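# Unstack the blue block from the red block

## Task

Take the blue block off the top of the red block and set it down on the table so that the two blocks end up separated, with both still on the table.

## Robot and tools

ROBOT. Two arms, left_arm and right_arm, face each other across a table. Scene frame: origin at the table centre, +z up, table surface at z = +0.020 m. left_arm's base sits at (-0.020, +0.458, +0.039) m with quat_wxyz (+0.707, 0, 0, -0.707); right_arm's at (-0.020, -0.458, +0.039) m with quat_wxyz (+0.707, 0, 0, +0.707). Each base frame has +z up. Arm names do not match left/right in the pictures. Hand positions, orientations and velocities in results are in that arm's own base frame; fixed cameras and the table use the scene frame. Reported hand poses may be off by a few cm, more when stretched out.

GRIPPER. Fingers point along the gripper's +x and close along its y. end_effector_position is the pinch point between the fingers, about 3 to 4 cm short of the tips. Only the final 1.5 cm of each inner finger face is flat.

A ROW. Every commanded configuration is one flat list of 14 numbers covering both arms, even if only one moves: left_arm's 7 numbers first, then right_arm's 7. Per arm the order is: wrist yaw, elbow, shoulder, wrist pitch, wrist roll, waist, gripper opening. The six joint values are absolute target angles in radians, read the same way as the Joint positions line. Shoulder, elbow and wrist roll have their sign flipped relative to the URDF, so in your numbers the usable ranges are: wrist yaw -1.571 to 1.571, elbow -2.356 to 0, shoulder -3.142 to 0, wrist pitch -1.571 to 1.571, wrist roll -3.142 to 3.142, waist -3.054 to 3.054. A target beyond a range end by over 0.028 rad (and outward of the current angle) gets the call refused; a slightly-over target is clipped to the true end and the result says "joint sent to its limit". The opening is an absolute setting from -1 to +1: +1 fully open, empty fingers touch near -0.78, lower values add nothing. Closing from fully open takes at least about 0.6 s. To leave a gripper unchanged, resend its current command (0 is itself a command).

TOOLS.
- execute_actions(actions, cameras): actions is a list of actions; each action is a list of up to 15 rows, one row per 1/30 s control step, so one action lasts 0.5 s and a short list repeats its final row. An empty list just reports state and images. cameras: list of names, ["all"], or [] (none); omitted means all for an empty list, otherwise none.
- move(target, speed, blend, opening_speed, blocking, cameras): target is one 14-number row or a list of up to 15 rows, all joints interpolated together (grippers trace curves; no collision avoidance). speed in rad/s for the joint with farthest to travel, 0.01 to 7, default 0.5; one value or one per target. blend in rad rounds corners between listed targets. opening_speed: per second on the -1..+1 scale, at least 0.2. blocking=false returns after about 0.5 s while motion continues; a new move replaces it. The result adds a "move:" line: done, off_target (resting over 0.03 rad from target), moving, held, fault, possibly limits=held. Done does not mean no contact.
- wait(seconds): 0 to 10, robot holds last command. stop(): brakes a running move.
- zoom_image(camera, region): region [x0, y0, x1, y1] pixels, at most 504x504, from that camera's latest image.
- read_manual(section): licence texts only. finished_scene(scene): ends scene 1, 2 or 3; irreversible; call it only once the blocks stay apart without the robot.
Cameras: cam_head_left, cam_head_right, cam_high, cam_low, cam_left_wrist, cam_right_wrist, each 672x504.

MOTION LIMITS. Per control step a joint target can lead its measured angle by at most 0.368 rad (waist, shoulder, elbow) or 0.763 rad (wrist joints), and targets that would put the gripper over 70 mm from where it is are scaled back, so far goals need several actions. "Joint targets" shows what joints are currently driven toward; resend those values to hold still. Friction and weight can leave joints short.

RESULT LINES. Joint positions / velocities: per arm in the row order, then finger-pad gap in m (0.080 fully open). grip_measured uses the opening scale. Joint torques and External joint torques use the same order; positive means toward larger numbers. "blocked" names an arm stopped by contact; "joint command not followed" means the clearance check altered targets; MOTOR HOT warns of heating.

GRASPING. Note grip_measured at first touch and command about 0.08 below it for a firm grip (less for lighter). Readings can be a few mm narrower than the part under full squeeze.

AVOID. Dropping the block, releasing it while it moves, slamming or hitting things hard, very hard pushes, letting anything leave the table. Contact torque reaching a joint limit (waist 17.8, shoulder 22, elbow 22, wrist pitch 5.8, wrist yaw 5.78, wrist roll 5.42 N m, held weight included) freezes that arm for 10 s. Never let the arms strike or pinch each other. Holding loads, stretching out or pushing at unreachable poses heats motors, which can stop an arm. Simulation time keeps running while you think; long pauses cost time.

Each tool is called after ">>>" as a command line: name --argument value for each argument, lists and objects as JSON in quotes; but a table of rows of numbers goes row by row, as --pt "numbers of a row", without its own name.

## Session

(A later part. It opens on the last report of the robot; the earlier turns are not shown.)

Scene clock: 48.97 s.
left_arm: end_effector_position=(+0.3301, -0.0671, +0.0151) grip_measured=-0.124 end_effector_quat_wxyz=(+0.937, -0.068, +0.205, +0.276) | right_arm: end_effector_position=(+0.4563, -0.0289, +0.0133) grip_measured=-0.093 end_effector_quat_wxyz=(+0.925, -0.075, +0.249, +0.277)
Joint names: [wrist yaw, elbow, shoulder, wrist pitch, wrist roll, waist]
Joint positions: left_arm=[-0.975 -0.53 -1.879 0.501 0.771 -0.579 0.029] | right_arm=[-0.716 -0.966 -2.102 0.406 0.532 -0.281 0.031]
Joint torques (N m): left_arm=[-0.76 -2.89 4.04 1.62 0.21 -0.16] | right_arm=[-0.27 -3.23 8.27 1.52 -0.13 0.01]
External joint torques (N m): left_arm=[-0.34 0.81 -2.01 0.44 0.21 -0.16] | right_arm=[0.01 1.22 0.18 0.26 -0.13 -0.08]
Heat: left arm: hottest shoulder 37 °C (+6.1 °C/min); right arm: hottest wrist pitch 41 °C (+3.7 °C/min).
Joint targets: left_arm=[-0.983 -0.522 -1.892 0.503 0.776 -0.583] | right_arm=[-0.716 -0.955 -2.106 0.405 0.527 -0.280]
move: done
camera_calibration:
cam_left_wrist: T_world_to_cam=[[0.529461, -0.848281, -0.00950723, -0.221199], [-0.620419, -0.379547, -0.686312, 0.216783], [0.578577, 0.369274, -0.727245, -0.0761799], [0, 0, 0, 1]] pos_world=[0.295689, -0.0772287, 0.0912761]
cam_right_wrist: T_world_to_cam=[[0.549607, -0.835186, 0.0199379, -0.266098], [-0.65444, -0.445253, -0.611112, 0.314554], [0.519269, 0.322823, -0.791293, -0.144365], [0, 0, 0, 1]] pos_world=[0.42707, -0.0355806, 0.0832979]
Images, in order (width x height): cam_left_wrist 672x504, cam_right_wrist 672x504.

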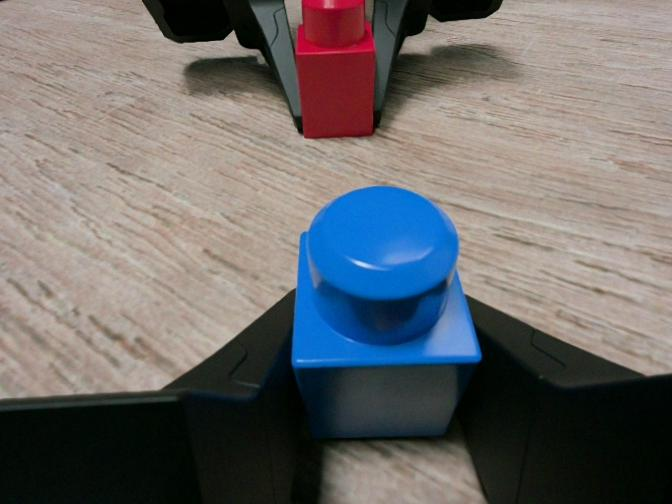

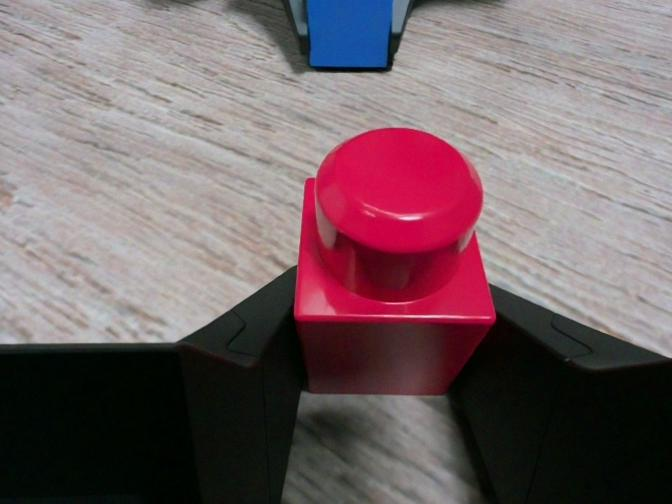

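>>> move --target '[-0.983,-0.522,-1.903,0.514,0.776,-0.583,-0.22,-0.716,-0.955,-2.106,0.405,0.527,-0.280,-0.22]' --speed 0.1 --cameras '["cam_right_wrist"]'

>>> zoom_image --camera "cam_right_wrist" --region '[240, 0, 460, 120]'

Scene clock: 51.27 s.
left_arm: end_effector_position=(+0.3303, -0.0673, +0.0130) grip_measured=-0.124 end_effector_quat_wxyz=(+0.937, -0.069, +0.204, +0.276) | right_arm: end_effector_position=(+0.4563, -0.0289, +0.0133) grip_measured=-0.093 end_effector_quat_wxyz=(+0.925, -0.075, +0.249, +0.277)
Joint names: [wrist yaw, elbow, shoulder, wrist pitch, wrist roll, waist]
Joint positions: left_arm=[-0.975 -0.53 -1.89 0.512 0.771 -0.579 0.029] | right_arm=[-0.716 -0.966 -2.102 0.406 0.532 -0.281 0.031]
Joint torques (N m): left_arm=[-0.78 -2.95 3.95 1.62 0.21 -0.3] | right_arm=[-0.26 -3.2 8.29 1.49 -0.13 0.12]
External joint torques (N m): left_arm=[-0.36 0.71 -2.16 0.44 0.21 -0.3] | right_arm=[0.03 1.33 0.1 0.2 -0.13 0.12]
Heat: left arm: hottest shoulder 36 °C (+4.7 °C/min); right arm: hottest wrist pitch 41 °C (+3.5 °C/min).
Joint targets: left_arm=[-0.983 -0.522 -1.903 0.514 0.776 -0.583] | right_arm=[-0.716 -0.955 -2.106 0.405 0.527 -0.280]
move: done
camera_calibration:
cam_right_wrist: T_world_to_cam=[[0.549607, -0.835186, 0.0199379, -0.266098], [-0.65444, -0.445253, -0.611112, 0.314554], [0.519269, 0.322823, -0.791293, -0.144365], [0, 0, 0, 1]] pos_world=[0.42707, -0.0355806, 0.0832979]
Images, in order (width x height): cam_right_wrist 672x504.

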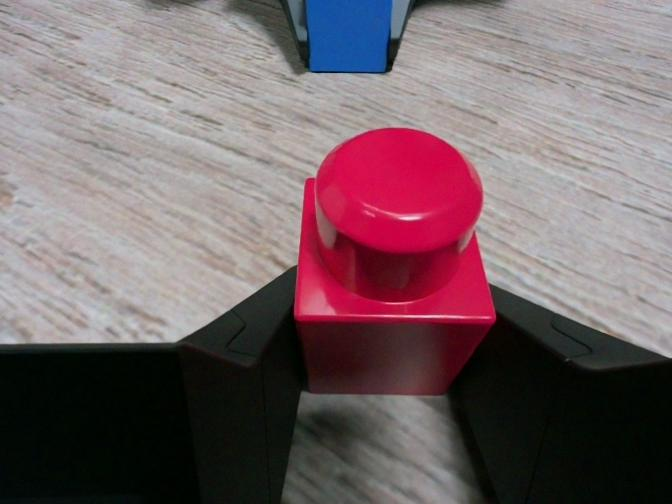

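Scaled by 2.291.

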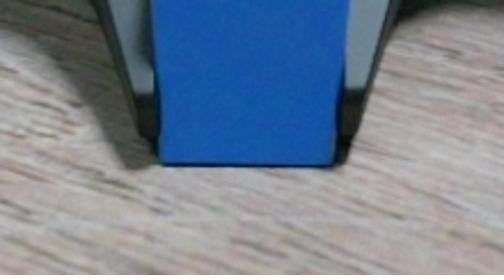

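>>> move --pt "-0.983 -0.522 -1.909 0.520 0.776 -0.583 -0.22 -0.716 -0.955 -2.106 0.405 0.527 -0.280 -0.22" --pt "-0.983 -0.522 -1.909 0.520 0.776 -0.583 0.95 -0.716 -0.955 -2.106 0.405 0.527 -0.280 0.95" --pt "-0.983 -0.621 -1.559 0.071 0.776 -0.583 0.95 -0.850 -0.841 -1.846 0.145 0.718 -0.470 0.95" --speed '[0.1,0.3,0.35]' --opening_speed 0.8 --cameras '["cam_left_wrist","cam_right_wrist","cam_head_right"]'

Scene clock: 57.10 s.
left_arm: end_effector_position=(+0.3242, -0.0631, +0.0839) grip_measured=+0.947 end_effector_quat_wxyz=(+0.934, -0.055, +0.216, +0.280) | right_arm: end_effector_position=(+0.3935, -0.0725, +0.0522) grip_measured=+0.947 end_effector_quat_wxyz=(+0.925, -0.071, +0.253, +0.276)
Joint names: [wrist yaw, elbow, shoulder, wrist pitch, wrist roll, waist]
Joint positions: left_arm=[-0.977 -0.612 -1.57 0.072 0.772 -0.579 0.078] | right_arm=[-0.844 -0.845 -1.86 0.146 0.714 -0.467 0.078]
Joint torques (N m): left_arm=[-0.74 -6.27 6.2 1.25 0.15 -0.16] | right_arm=[-0.57 -4.25 8.92 1.35 0.2 -0.25]
External joint torques (N m): left_arm=[-0.31 -0.95 0.91 0.12 0.15 -0.14] | right_arm=[-0.2 0.56 2.04 0.23 0.2 -0.22]
Heat: left arm: hottest shoulder 36 °C (+4.2 °C/min); right arm: hottest wrist pitch 41 °C (+3.2 °C/min).
Joint targets: left_arm=[-0.983 -0.621 -1.559 0.071 0.776 -0.583] | right_arm=[-0.850 -0.841 -1.846 0.145 0.718 -0.470]
move: done
camera_calibration:
cam_left_wrist: T_world_to_cam=[[0.529997, -0.84689, -0.0433717, -0.211375], [-0.640369, -0.366176, -0.675161, 0.268311], [0.555906, 0.385607, -0.736394, -0.0150662], [0, 0, 0, 1]] pos_world=[0.292222, -0.0749525, 0.160891]
cam_right_wrist: T_world_to_cam=[[0.546068, -0.837665, 0.0112949, -0.2671], [-0.661559, -0.439459, -0.607631, 0.280856], [0.513955, 0.324336, -0.794139, -0.0645764], [0, 0, 0, 1]] pos_world=[0.364847, -0.0793708, 0.122391]
Images, in order (width x height): cam_head_right 672x504, cam_left_wrist 672x504, cam_right_wrist 672x504.

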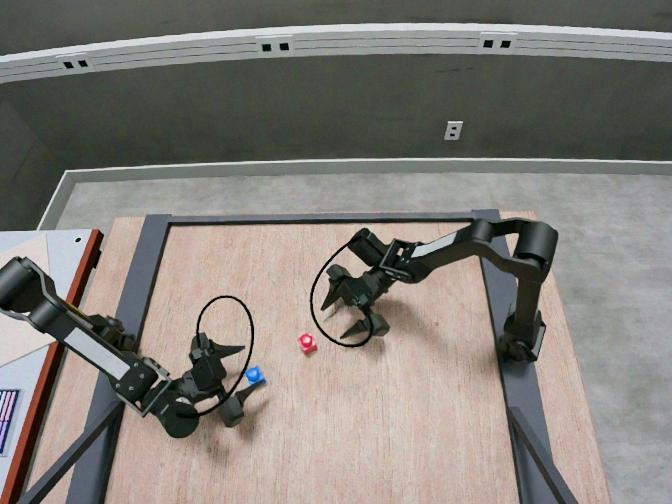

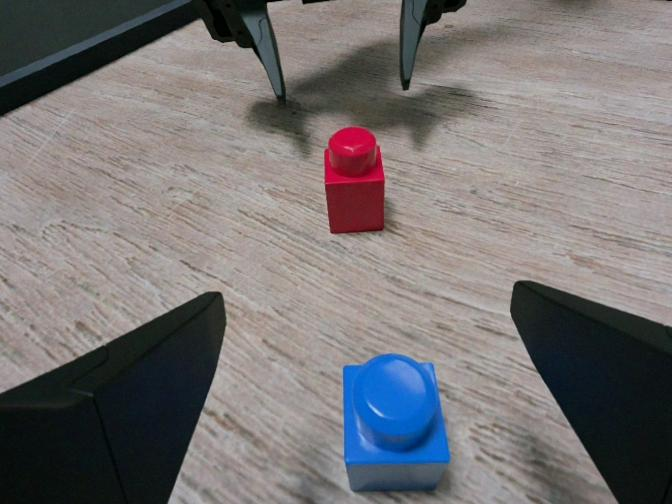

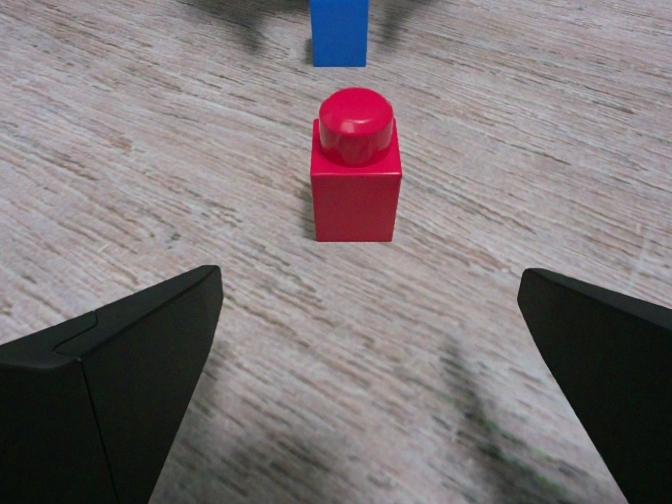

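Done.

>>> finished_scene --scene 2

The scene is finished: the task was done.


## Next scene

The same job, from a new start.

>>> execute_actions --actions '[]'

>>> zoom_image --camera "cam_right_wrist" --region '[170, 100, 500, 340]'

>>> zoom_image --camera "cam_left_wrist" --region '[170, 100, 500, 340]'

>>> zoom_image --camera "cam_head_right" --region '[240, 270, 400, 390]'

Scene clock: 0.00 s.
left_arm: end_effector_position=(+0.1205, -0.0092, +0.1517) grip_measured=+0.989 end_effector_quat_wxyz=(+0.839, +0.126, +0.528, -0.035) | right_arm: end_effector_position=(+0.3088, -0.3677, +0.2907) grip_measured=+1.000 end_effector_quat_wxyz=(+0.849, +0.038, -0.089, -0.520)
Joint names: [wrist yaw, elbow, shoulder, wrist pitch, wrist roll, waist]
Joint positions: left_arm=[-0.225 -0.749 -0.582 -1.33 0.075 -0.357 0.08] | right_arm=[0.338 -0.988 -1.64 0.77 -0.12 -0.768 0.08]
Joint velocities: within noise
Joint torques (N m): no reading
External joint torques (N m): no reading
Heat: left arm: hottest wrist yaw 35 °C (+0.0 °C/min); right arm: hottest wrist pitch 37 °C (+0.0 °C/min).
Joint targets: left_arm=[-0.226 -0.749 -0.581 -1.329 0.075 -0.357] | right_arm=[0.338 -0.992 -1.635 0.772 -0.120 -0.768]
Tool commands: left_gripper/opening=+0.988879 right_gripper/opening=+1.0
camera_calibration:
cam_left_wrist: T_world_to_cam=[[-0.222588, -0.958082, -0.180369, 0.0556842], [-0.971235, 0.233974, -0.0442481, 0.153123], [0.084595, 0.165332, -0.982603, 0.219416], [0, 0, 0, 1]] pos_world=[0.142551, -0.018753, 0.232418]
cam_right_wrist: T_world_to_cam=[[-0.883101, -0.447179, -0.141998, 0.158743], [-0.000789159, 0.304065, -0.952651, 0.409715], [0.469182, -0.841175, -0.268873, -0.303403], [0, 0, 0, 1]] pos_world=[0.282861, -0.308809, 0.33128]

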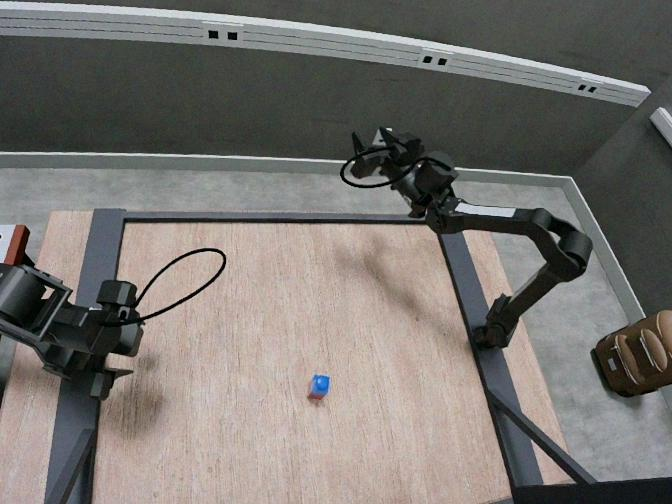

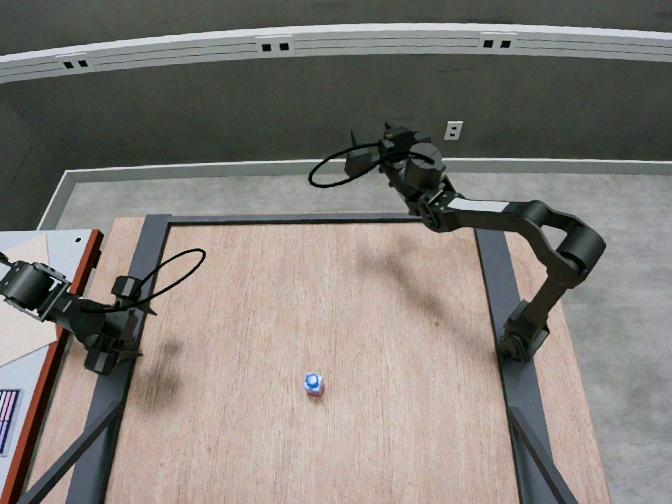

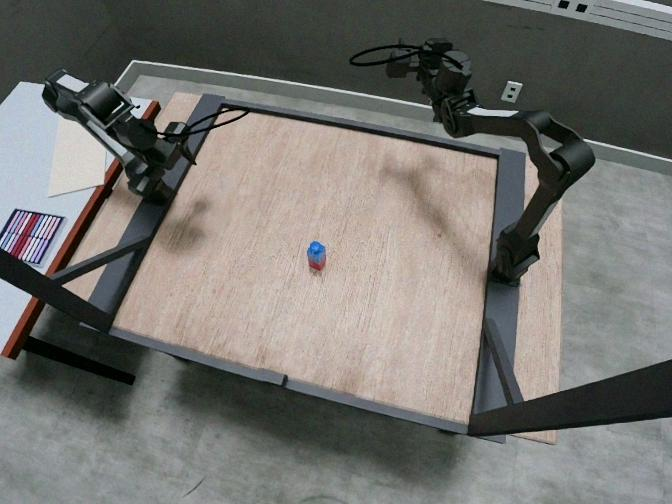

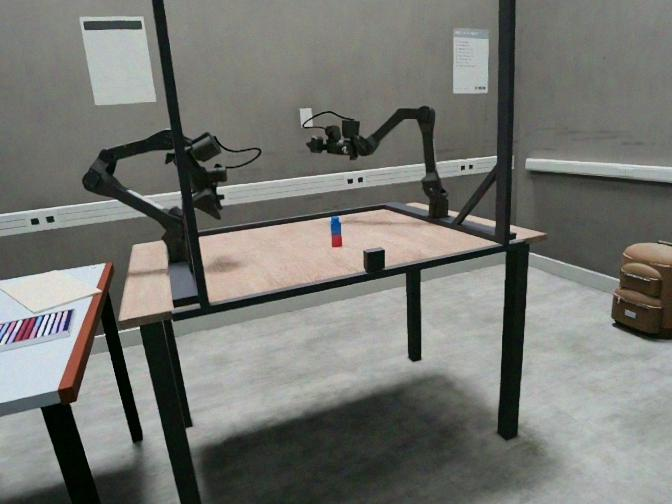

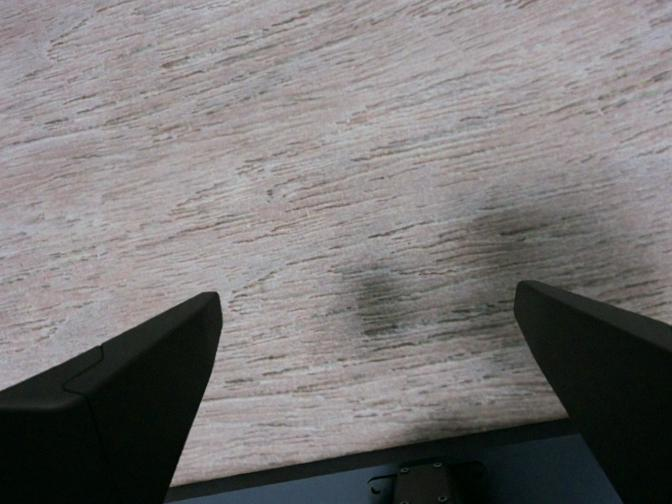

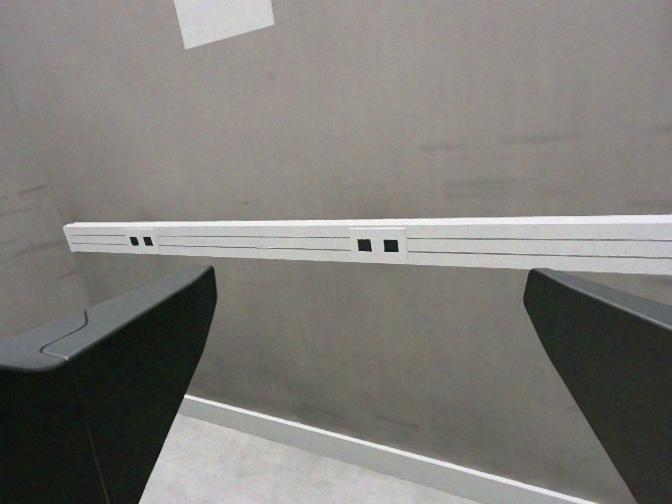

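Scaled by 1.527.

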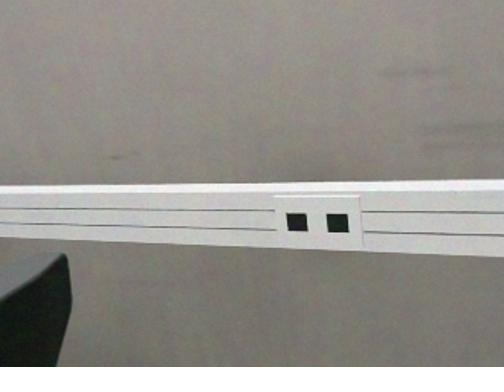

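Scaled by 1.527.

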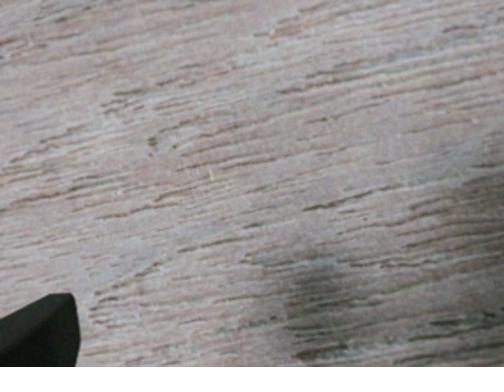

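Scaled by 3.150.

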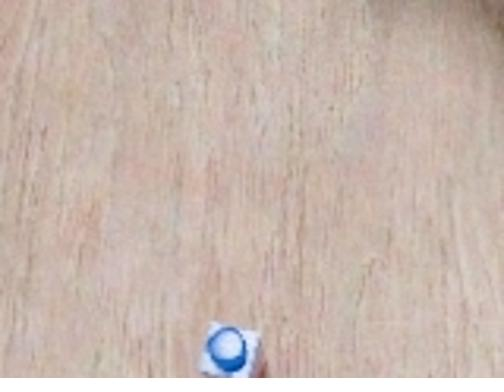

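>>> zoom_image --camera "cam_head_right" --region '[290, 362, 340, 402]'

>>> zoom_image --camera "cam_high" --region '[290, 230, 340, 280]'

>>> zoom_image --camera "cam_head_left" --region '[295, 365, 345, 405]'

Scaled by 10.080.

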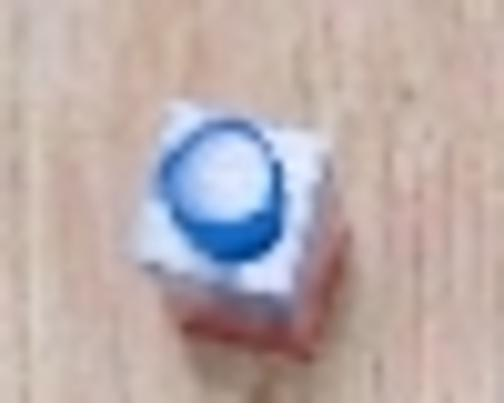

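Scaled by 10.080.

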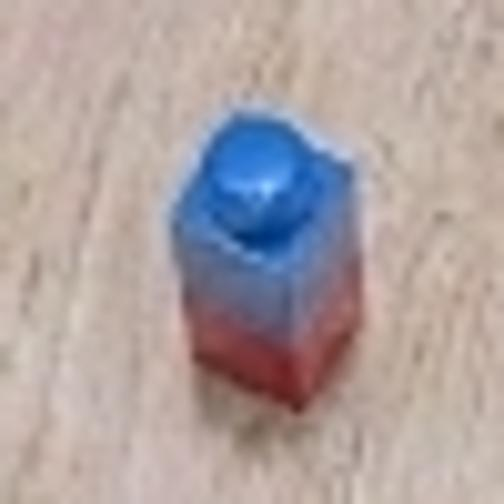

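Scaled by 10.080.

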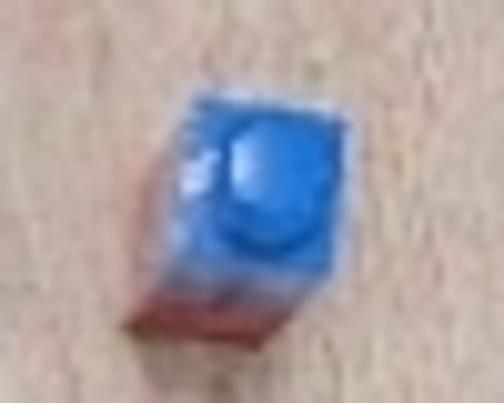

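>>> move --target '[0.193,-0.426,-1.392,0.521,-0.091,-0.023,1,0.651,-0.564,-1.627,0.383,-0.455,0.540,1]' --speed 0.9 --cameras '["cam_head_right","cam_left_wrist","cam_right_wrist"]'

Scene clock: 7.70 s.
left_arm: end_effector_position=(+0.3580, -0.0380, +0.1103) grip_measured=+0.989 end_effector_quat_wxyz=(+0.971, +0.024, +0.206, -0.114) | right_arm: end_effector_position=(+0.3500, +0.1027, +0.0613) grip_measured=+1.000 end_effector_quat_wxyz=(+0.958, +0.026, +0.261, -0.113)
Joint names: [wrist yaw, elbow, shoulder, wrist pitch, wrist roll, waist]
Joint positions: left_arm=[0.189 -0.438 -1.382 0.518 -0.085 -0.027 0.08] | right_arm=[0.648 -0.569 -1.64 0.383 -0.449 0.537 0.08]
Joint torques (N m): left_arm=[0.22 -4.77 2.77 2.35 -0.21 0.38] | right_arm=[0.41 -4.32 7.22 1.69 -0.18 0.32]
External joint torques (N m): left_arm=[0.17 1.17 -1.7 0.65 -0.21 0.39] | right_arm=[0.16 0.5 1.89 0.35 -0.18 0.28]
Heat: left arm: hottest wrist yaw 35 °C (+0.0 °C/min); right arm: hottest wrist pitch 38 °C (+7.8 °C/min).
Joint targets: left_arm=[0.193 -0.426 -1.392 0.521 -0.091 -0.023] | right_arm=[0.651 -0.564 -1.627 0.383 -0.455 0.540]
move: done
camera_calibration:
cam_left_wrist: T_world_to_cam=[[-0.250083, -0.967917, -0.0243981, 0.0657707], [-0.689438, 0.195711, -0.697404, 0.358305], [0.679804, -0.157588, -0.716262, -0.0913327], [0, 0, 0, 1]] pos_world=[0.325565, -0.0208567, 0.18607]
cam_right_wrist: T_world_to_cam=[[-0.22997, -0.972761, 0.02915, 0.187714], [-0.776696, 0.165405, -0.60777, 0.312784], [0.586394, -0.162409, -0.793578, -0.0671869], [0, 0, 0, 1]] pos_world=[0.325504, 0.119953, 0.131311]
Images, in order (width x height): cam_head_right 672x504, cam_left_wrist 672x504, cam_right_wrist 672x504.

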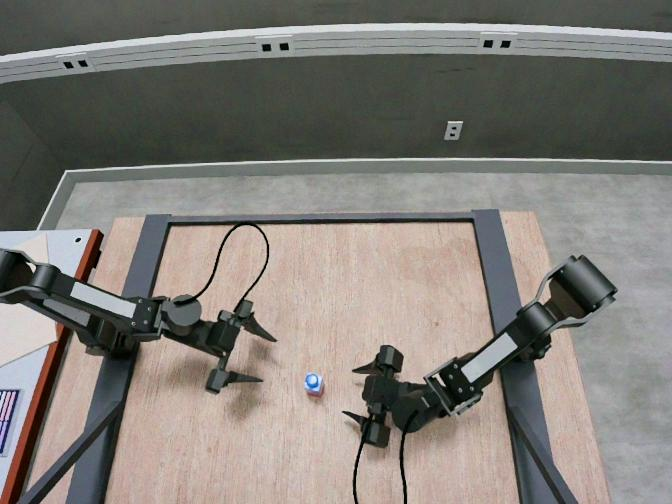

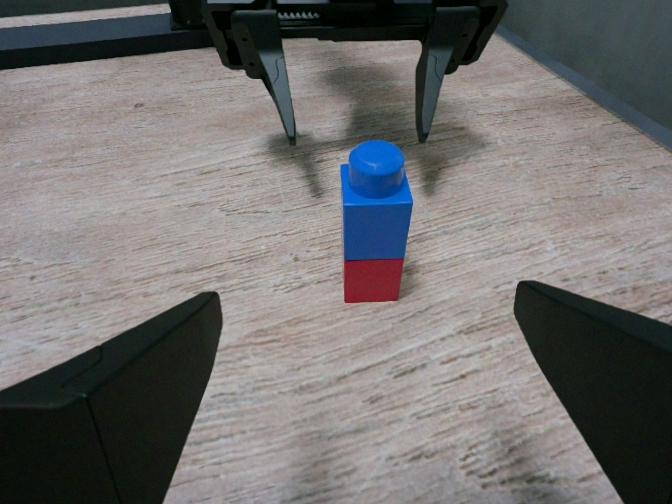

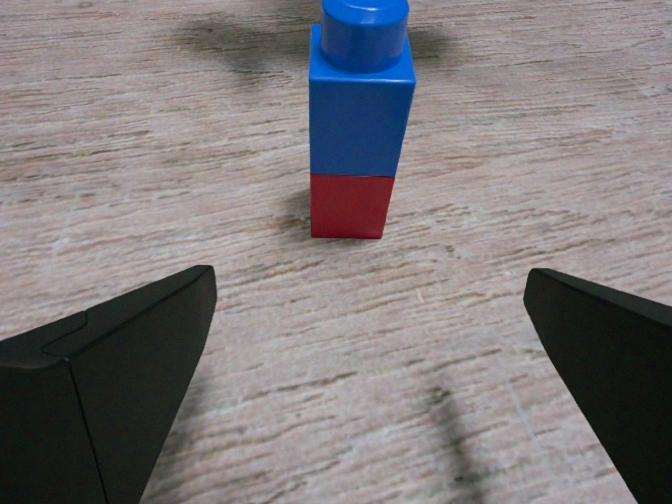

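>>> move --pt "0.100 -0.800 -1.969 0.730 -0.047 -0.126 1 0.500 -0.795 -2.031 0.630 -0.321 0.351 1" --pt "0.100 -0.800 -1.969 0.730 -0.047 -0.126 1 0.500 -0.795 -2.031 0.630 -0.321 0.351 -0.2" --speed 0.45 --opening_speed 0.8 --cameras '["cam_left_wrist","cam_right_wrist"]'

Scene clock: 14.53 s.
left_arm: end_effector_position=(+0.4618, -0.0730, +0.0546) grip_measured=+0.989 end_effector_quat_wxyz=(+0.969, +0.027, +0.214, -0.117) | right_arm: end_effector_position=(+0.4338, +0.0831, +0.0144) grip_measured=-0.103 end_effector_quat_wxyz=(+0.959, +0.031, +0.259, -0.114)
Joint names: [wrist yaw, elbow, shoulder, wrist pitch, wrist roll, waist]
Joint positions: left_arm=[0.105 -0.789 -1.954 0.727 -0.051 -0.123 0.08] | right_arm=[0.502 -0.786 -2.024 0.627 -0.325 0.354 0.03]
Joint torques (N m): left_arm=[-0.16 -6.29 5.72 2.31 0.17 -0.25] | right_arm=[0.13 -5.32 7.17 2.04 0.15 -0.33]
External joint torques (N m): left_arm=[-0.2 -1.26 -2.18 0.62 0.17 -0.19] | right_arm=[-0.06 -1.08 -0.25 0.61 0.15 -0.3]
Heat: left arm: hottest wrist pitch 35 °C (+8.3 °C/min); right arm: hottest wrist pitch 39 °C (+8.3 °C/min).
Joint targets: left_arm=[0.100 -0.800 -1.969 0.730 -0.047 -0.126] | right_arm=[0.500 -0.795 -2.031 0.630 -0.321 0.351]
move: done
camera_calibration:
cam_left_wrist: T_world_to_cam=[[-0.256429, -0.966196, -0.0266166, 0.0597638], [-0.699225, 0.204446, -0.685044, 0.402403], [0.667329, -0.157055, -0.728015, -0.200784], [0, 0, 0, 1]] pos_world=[0.430685, -0.0560604, 0.13108]
cam_right_wrist: T_world_to_cam=[[-0.234005, -0.97203, 0.019995, 0.191202], [-0.772404, 0.173379, -0.611009, 0.350097], [0.590452, -0.158423, -0.791371, -0.158953], [0, 0, 0, 1]] pos_world=[0.409013, 0.0999732, 0.084298]
Images, in order (width x height): cam_left_wrist 672x504, cam_right_wrist 672x504.

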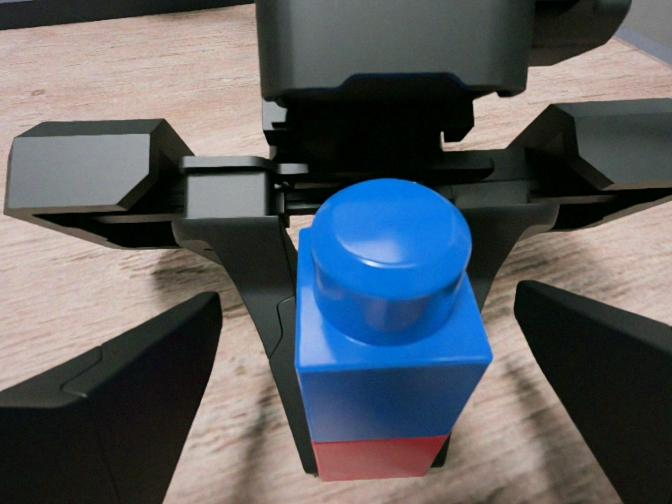

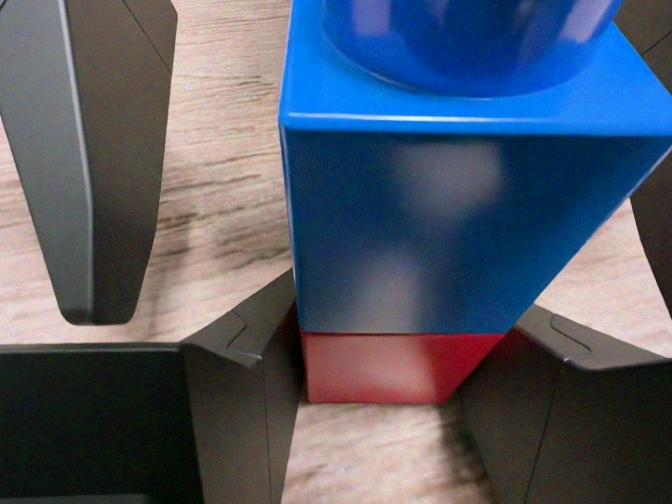

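>>> move --pt "0.100 -0.800 -1.956 0.717 -0.047 -0.137 1 0.500 -0.795 -2.031 0.630 -0.321 0.351 -0.22" --pt "0.100 -0.800 -1.956 0.717 -0.047 -0.137 -0.22 0.500 -0.795 -2.031 0.630 -0.321 0.351 -0.22" --speed 0.1 --opening_speed 0.8 --cameras '["cam_left_wrist","cam_right_wrist"]'

Scene clock: 21.17 s.
left_arm: end_effector_position=(+0.4606, -0.0762, +0.0528) grip_measured=-0.127 end_effector_quat_wxyz=(+0.968, +0.029, +0.219, -0.117) | right_arm: end_effector_position=(+0.4342, +0.0843, +0.0144) grip_measured=-0.103 end_effector_quat_wxyz=(+0.959, +0.031, +0.259, -0.111)
Joint names: [wrist yaw, elbow, shoulder, wrist pitch, wrist roll, waist]
Joint positions: left_arm=[0.097 -0.789 -1.954 0.717 -0.051 -0.133 0.029] | right_arm=[0.496 -0.787 -2.024 0.627 -0.324 0.354 0.03]
Joint torques (N m): left_arm=[0.16 -6.2 7.21 2.07 0.14 -0.3] | right_arm=[0.33 -5.04 7.15 2.04 0.11 -0.26]
External joint torques (N m): left_arm=[0.14 -1.09 -0.79 0.36 0.14 -0.36] | right_arm=[0.15 -0.74 -0.34 0.59 0.11 -0.22]
Heat: left arm: hottest wrist pitch 36 °C (+8.5 °C/min); right arm: hottest wrist pitch 40 °C (+8.5 °C/min).
Joint targets: left_arm=[0.100 -0.800 -1.956 0.717 -0.047 -0.137] | right_arm=[0.500 -0.795 -2.031 0.630 -0.321 0.351]
move: done
camera_calibration:
cam_left_wrist: T_world_to_cam=[[-0.258768, -0.965518, -0.0285213, 0.0574102], [-0.704951, 0.208955, -0.677777, 0.403565], [0.660365, -0.155281, -0.734714, -0.198142], [0, 0, 0, 1]] pos_world=[0.430195, -0.059664, 0.129587]
cam_right_wrist: T_world_to_cam=[[-0.22854, -0.973374, 0.017675, 0.190165], [-0.773542, 0.170537, -0.610368, 0.35109], [0.591103, -0.153166, -0.79192, -0.159659], [0, 0, 0, 1]] pos_world=[0.409418, 0.100773, 0.084496]
Images, in order (width x height): cam_left_wrist 672x504, cam_right_wrist 672x504.

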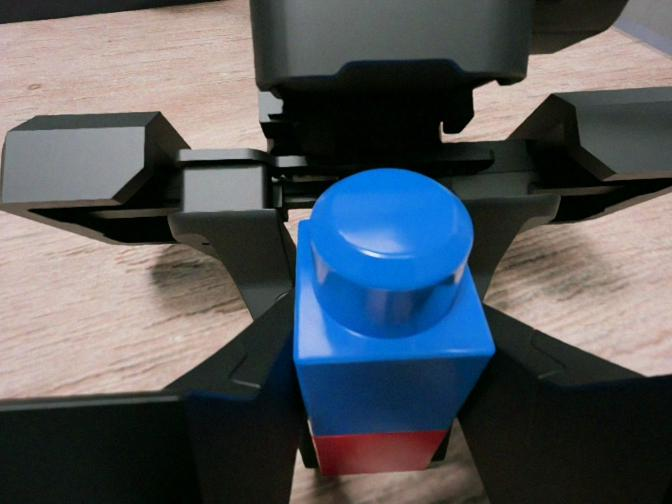

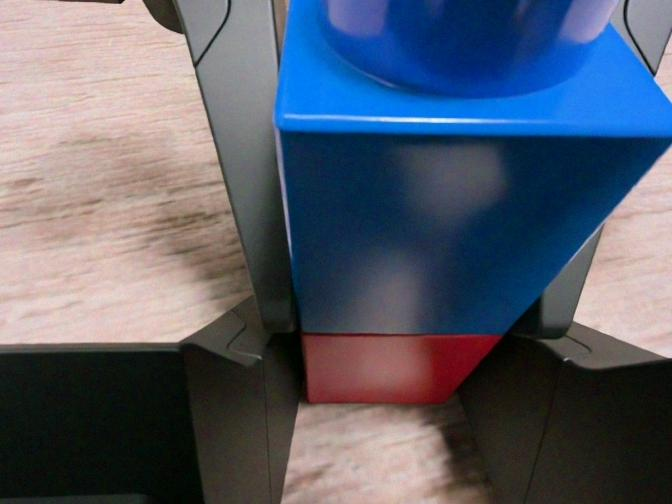

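>>> move --pt "0.100 -0.800 -1.956 0.717 -0.047 -0.137 0.6 0.500 -0.795 -2.031 0.630 -0.321 0.351 -0.22" --pt "0.100 -0.800 -1.932 0.715 -0.047 -0.139 0.6 0.500 -0.795 -2.031 0.630 -0.321 0.351 -0.22" --pt "0.100 -0.800 -1.932 0.715 -0.047 -0.139 -0.22 0.500 -0.795 -2.031 0.630 -0.321 0.351 -0.22" --speed 0.1 --opening_speed 0.8 --cameras '["cam_left_wrist","cam_right_wrist"]'

Scene clock: 25.63 s.
left_arm: end_effector_position=(+0.4609, -0.0765, +0.0554) grip_measured=-0.128 end_effector_quat_wxyz=(+0.969, +0.029, +0.217, -0.117) | right_arm: end_effector_position=(+0.4347, +0.0843, +0.0146) grip_measured=-0.103 end_effector_quat_wxyz=(+0.959, +0.031, +0.259, -0.111)
Joint names: [wrist yaw, elbow, shoulder, wrist pitch, wrist roll, waist]
Joint positions: left_arm=[0.096 -0.79 -1.947 0.713 -0.051 -0.133 0.029] | right_arm=[0.496 -0.789 -2.025 0.627 -0.323 0.354 0.03]
Joint torques (N m): left_arm=[0.17 -6.19 9.08 2.27 0.15 -0.31] | right_arm=[0.35 -5.01 7.15 2.02 0.13 -0.3]
External joint torques (N m): left_arm=[0.13 -0.98 1.01 0.53 0.15 -0.22] | right_arm=[0.17 -0.76 -0.31 0.59 0.13 -0.31]
Heat: left arm: hottest wrist pitch 37 °C (+9.4 °C/min); right arm: hottest wrist pitch 41 °C (+9.4 °C/min).
Joint targets: left_arm=[0.100 -0.800 -1.932 0.715 -0.047 -0.139] | right_arm=[0.500 -0.795 -2.031 0.630 -0.321 0.351]
move: done
camera_calibration:
cam_left_wrist: T_world_to_cam=[[-0.25856, -0.965559, -0.0290177, 0.0572642], [-0.702389, 0.20854, -0.680559, 0.404605], [0.663171, -0.155584, -0.732119, -0.197829], [0, 0, 0, 1]] pos_world=[0.430191, -0.0598635, 0.132184]
cam_right_wrist: T_world_to_cam=[[-0.228444, -0.973406, 0.017168, 0.19036], [-0.772972, 0.170627, -0.611065, 0.35126], [0.591884, -0.152864, -0.791395, -0.160198], [0, 0, 0, 1]] pos_world=[0.40982, 0.100874, 0.0845949]
Images, in order (width x height): cam_left_wrist 672x504, cam_right_wrist 672x504.

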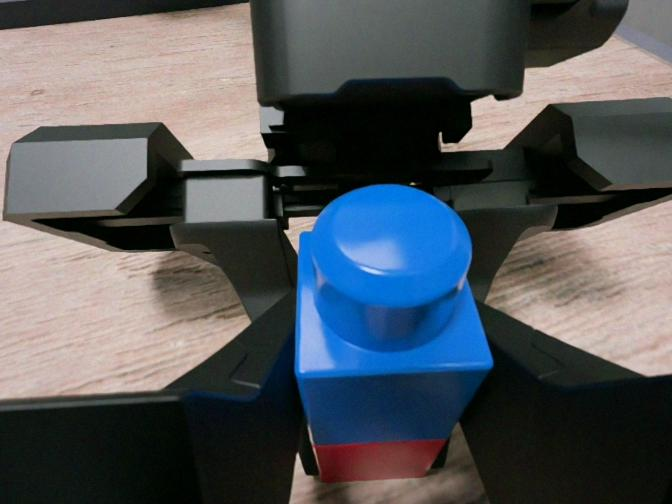

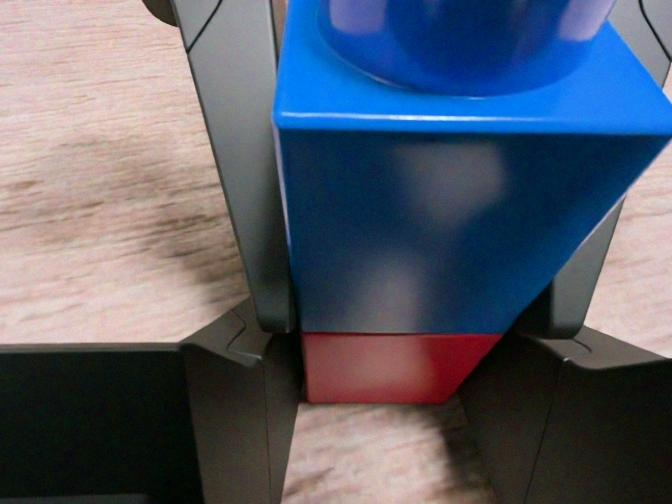

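>>> move --pt "0.100 -0.800 -1.932 0.715 -0.047 -0.139 0.6 0.500 -0.795 -2.031 0.630 -0.321 0.351 -0.22" --pt "0.100 -0.800 -1.921 0.704 -0.047 -0.139 0.6 0.500 -0.795 -2.031 0.630 -0.321 0.351 -0.22" --pt "0.100 -0.800 -1.921 0.704 -0.047 -0.139 -0.22 0.500 -0.795 -2.031 0.630 -0.321 0.351 -0.22" --speed 0.1 --opening_speed 0.8 --cameras '["cam_left_wrist","cam_right_wrist"]'

Scene clock: 29.73 s.
left_arm: end_effector_position=(+0.4606, -0.0766, +0.0587) grip_measured=-0.128 end_effector_quat_wxyz=(+0.969, +0.029, +0.216, -0.118) | right_arm: end_effector_position=(+0.4347, +0.0845, +0.0145) grip_measured=-0.103 end_effector_quat_wxyz=(+0.959, +0.031, +0.259, -0.111)
Joint names: [wrist yaw, elbow, shoulder, wrist pitch, wrist roll, waist]
Joint positions: left_arm=[0.096 -0.79 -1.936 0.704 -0.051 -0.134 0.029] | right_arm=[0.496 -0.789 -2.025 0.627 -0.323 0.354 0.03]
Joint torques (N m): left_arm=[0.18 -6.13 9.03 2.05 0.11 -0.33] | right_arm=[0.34 -4.93 7.32 2.01 0.11 -0.41]
External joint torques (N m): left_arm=[0.15 -0.96 1.1 0.35 0.11 -0.34] | right_arm=[0.16 -0.63 -0.21 0.56 0.11 -0.4]
Heat: left arm: hottest shoulder 37 °C (+8.1 °C/min); right arm: hottest wrist pitch 41 °C (+8.1 °C/min).
Joint targets: left_arm=[0.100 -0.800 -1.921 0.704 -0.047 -0.139] | right_arm=[0.500 -0.795 -2.031 0.630 -0.321 0.351]
move: done
camera_calibration:
cam_left_wrist: T_world_to_cam=[[-0.258902, -0.965459, -0.0293119, 0.0573207], [-0.700773, 0.208634, -0.682194, 0.405914], [0.664746, -0.15608, -0.730584, -0.196157], [0, 0, 0, 1]] pos_world=[0.429689, -0.059963, 0.135283]
cam_right_wrist: T_world_to_cam=[[-0.228046, -0.9735, 0.0171094, 0.19031], [-0.77307, 0.170356, -0.611017, 0.351246], [0.591911, -0.152567, -0.791432, -0.1603], [0, 0, 0, 1]] pos_world=[0.40982, 0.100974, 0.0844948]
Images, in order (width x height): cam_left_wrist 672x504, cam_right_wrist 672x504.

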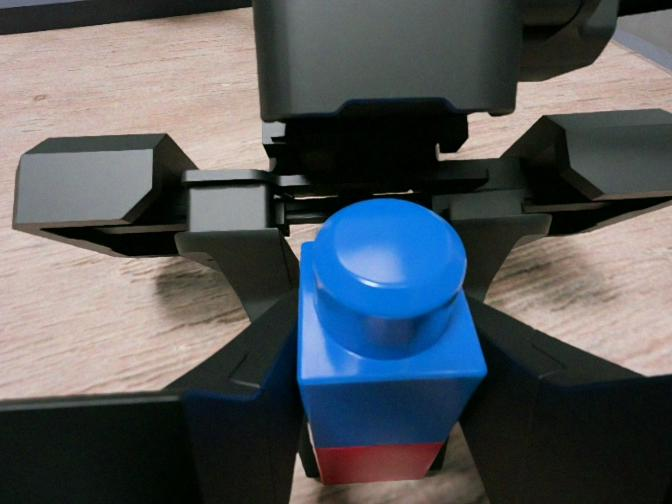

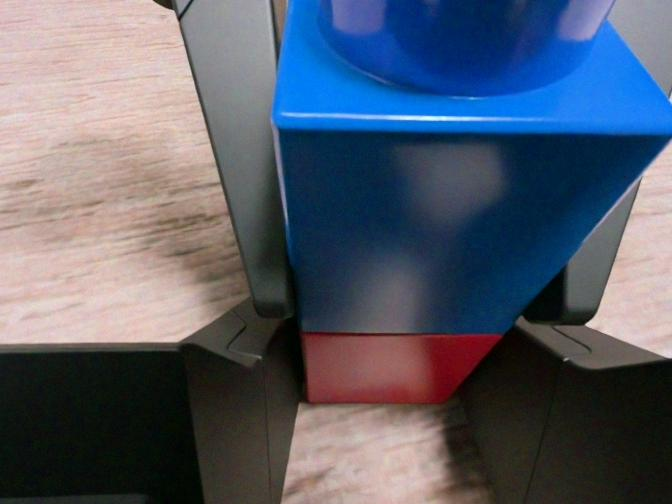

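>>> move --pt "0.100 -0.829 -1.870 0.602 -0.047 -0.139 -0.22 0.500 -0.795 -2.031 0.630 -0.321 0.351 -0.22" --pt "0.100 -0.873 -1.784 0.472 -0.047 -0.139 -0.22 0.500 -0.795 -2.031 0.630 -0.321 0.351 -0.22" --pt "0.161 -0.339 -1.371 0.590 -0.076 -0.070 -0.22 0.500 -0.775 -2.031 0.630 -0.321 0.351 -0.22" --pt "0.161 -0.246 -1.896 1.207 -0.076 -0.070 -0.22 0.500 -0.775 -2.031 0.630 -0.321 0.351 -0.22" --speed '[0.2,0.2,0.5,0.5]' --cameras '["cam_left_wrist","cam_right_wrist"]'

>>> zoom_image --camera "cam_right_wrist" --region '[240, 0, 460, 120]'

Scene clock: 36.00 s.
left_arm: end_effector_position=(+0.3403, -0.0489, +0.0161) grip_measured=-0.128 end_effector_quat_wxyz=(+0.970, +0.025, +0.209, -0.120) | right_arm: end_effector_position=(+0.4337, +0.0834, +0.0136) grip_measured=-0.103 end_effector_quat_wxyz=(+0.959, +0.030, +0.259, -0.112)
Joint names: [wrist yaw, elbow, shoulder, wrist pitch, wrist roll, waist]
Joint positions: left_arm=[0.157 -0.252 -1.885 1.203 -0.07 -0.074 0.029] | right_arm=[0.499 -0.784 -2.026 0.63 -0.323 0.354 0.03]
Joint torques (N m): left_arm=[0.18 -2.25 3.38 2.37 -0.22 0.32] | right_arm=[0.23 -2.91 7.47 1.76 0.1 -0.22]
External joint torques (N m): left_arm=[0.14 0.45 -1.72 0.7 -0.22 0.31] | right_arm=[0.06 1.34 0.01 0.31 0.1 -0.26]
Heat: left arm: hottest wrist pitch 38 °C (+8.3 °C/min); right arm: hottest wrist pitch 42 °C (+8.3 °C/min).
Joint targets: left_arm=[0.161 -0.246 -1.896 1.207 -0.076 -0.070] | right_arm=[0.500 -0.775 -2.031 0.630 -0.321 0.351]
move: done
camera_calibration:
cam_left_wrist: T_world_to_cam=[[-0.261849, -0.964834, -0.0230566, 0.0526512], [-0.690942, 0.204089, -0.693504, 0.283459], [0.673821, -0.165662, -0.720084, -0.146679], [0, 0, 0, 1]] pos_world=[0.308476, -0.0313504, 0.0921729]
cam_right_wrist: T_world_to_cam=[[-0.231167, -0.972714, 0.0197133, 0.190221], [-0.773211, 0.171381, -0.610552, 0.350068], [0.590514, -0.156382, -0.791731, -0.159633], [0, 0, 0, 1]] pos_world=[0.408915, 0.100072, 0.0835981]
Images, in order (width x height): cam_left_wrist 672x504, cam_right_wrist 672x504.

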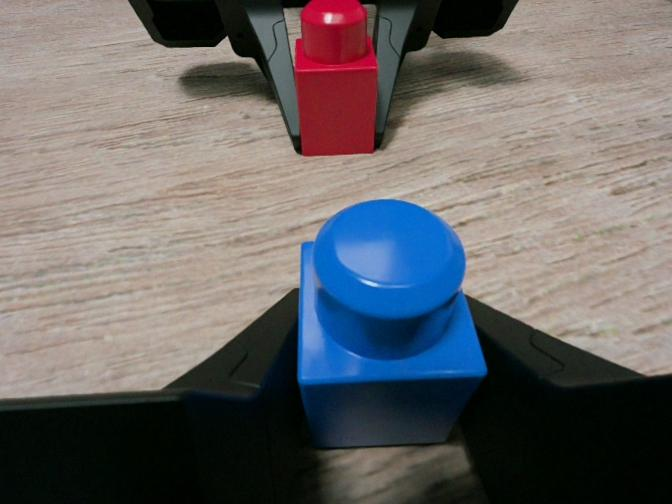

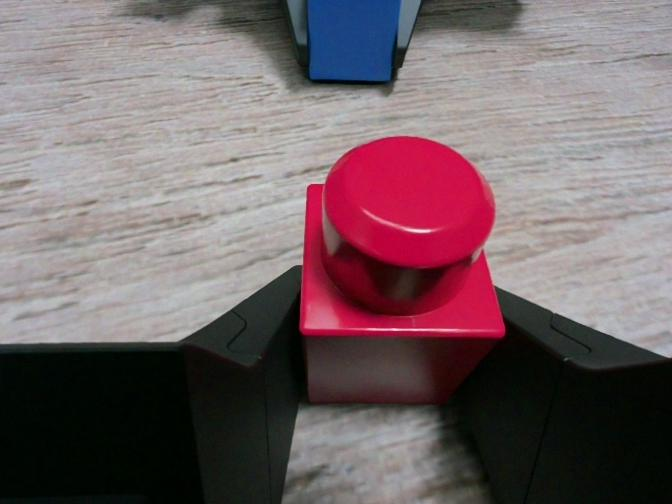

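Scaled by 2.291.

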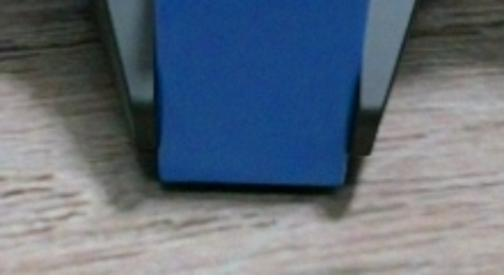

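>>> move --pt "0.161 -0.246 -1.904 1.215 -0.076 -0.070 -0.22 0.500 -0.775 -2.031 0.630 -0.321 0.351 -0.22" --pt "0.161 -0.246 -1.904 1.215 -0.076 -0.070 0.95 0.500 -0.775 -2.031 0.630 -0.321 0.351 0.95" --pt "0.161 -0.339 -1.371 0.590 -0.076 -0.070 0.95 0.651 -0.564 -1.627 0.383 -0.455 0.540 0.95" --speed '[0.1,0.3,0.45]' --opening_speed 0.8 --cameras '["cam_left_wrist","cam_head_right"]'

Scene clock: 43.17 s.
left_arm: end_effector_position=(+0.3345, -0.0484, +0.0827) grip_measured=+0.947 end_effector_quat_wxyz=(+0.966, +0.024, +0.226, -0.120) | right_arm: end_effector_position=(+0.3500, +0.1025, +0.0611) grip_measured=+0.947 end_effector_quat_wxyz=(+0.958, +0.026, +0.261, -0.113)
Joint names: [wrist yaw, elbow, shoulder, wrist pitch, wrist roll, waist]
Joint positions: left_arm=[0.157 -0.328 -1.382 0.59 -0.07 -0.074 0.078] | right_arm=[0.648 -0.569 -1.641 0.383 -0.449 0.536 0.078]
Joint torques (N m): left_arm=[0.2 -6.78 4.74 2.02 -0.18 0.51] | right_arm=[0.4 -4.21 7.26 1.68 -0.16 0.29]
External joint torques (N m): left_arm=[0.16 -1.25 0.69 0.33 -0.18 0.51] | right_arm=[0.15 0.63 1.91 0.33 -0.16 0.31]
Heat: left arm: hottest wrist pitch 38 °C (+6.9 °C/min); right arm: hottest wrist pitch 42 °C (+6.9 °C/min).
Joint targets: left_arm=[0.161 -0.339 -1.371 0.590 -0.076 -0.070] | right_arm=[0.651 -0.564 -1.627 0.383 -0.455 0.540]
move: done
camera_calibration:
cam_left_wrist: T_world_to_cam=[[-0.262493, -0.96479, -0.0166456, 0.0528161], [-0.714013, 0.205809, -0.6692, 0.331249], [0.649063, -0.163775, -0.742896, -0.0844796], [0, 0, 0, 1]] pos_world=[0.305212, -0.0310532, 0.159791]
Images, in order (width x height): cam_head_right 672x504, cam_left_wrist 672x504.

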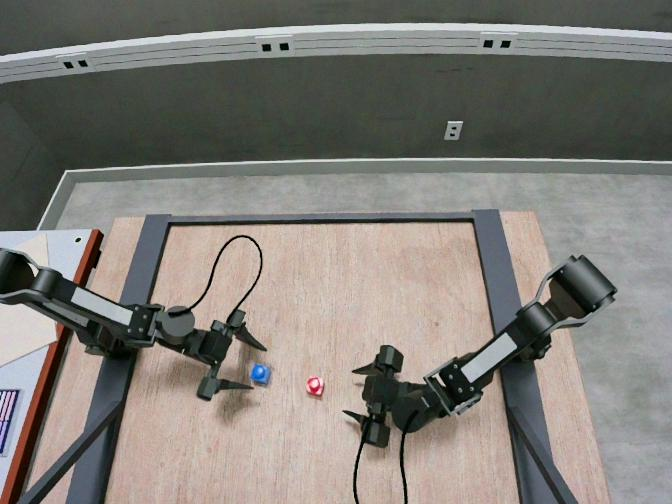

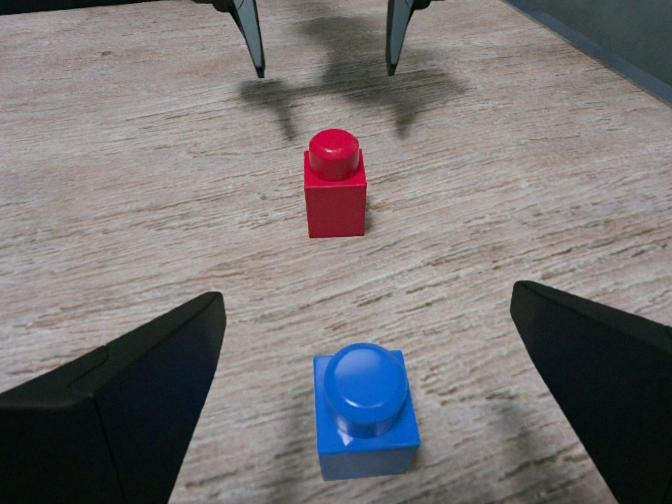

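>>> finished_scene --scene 3

The scene is finished: the task was done.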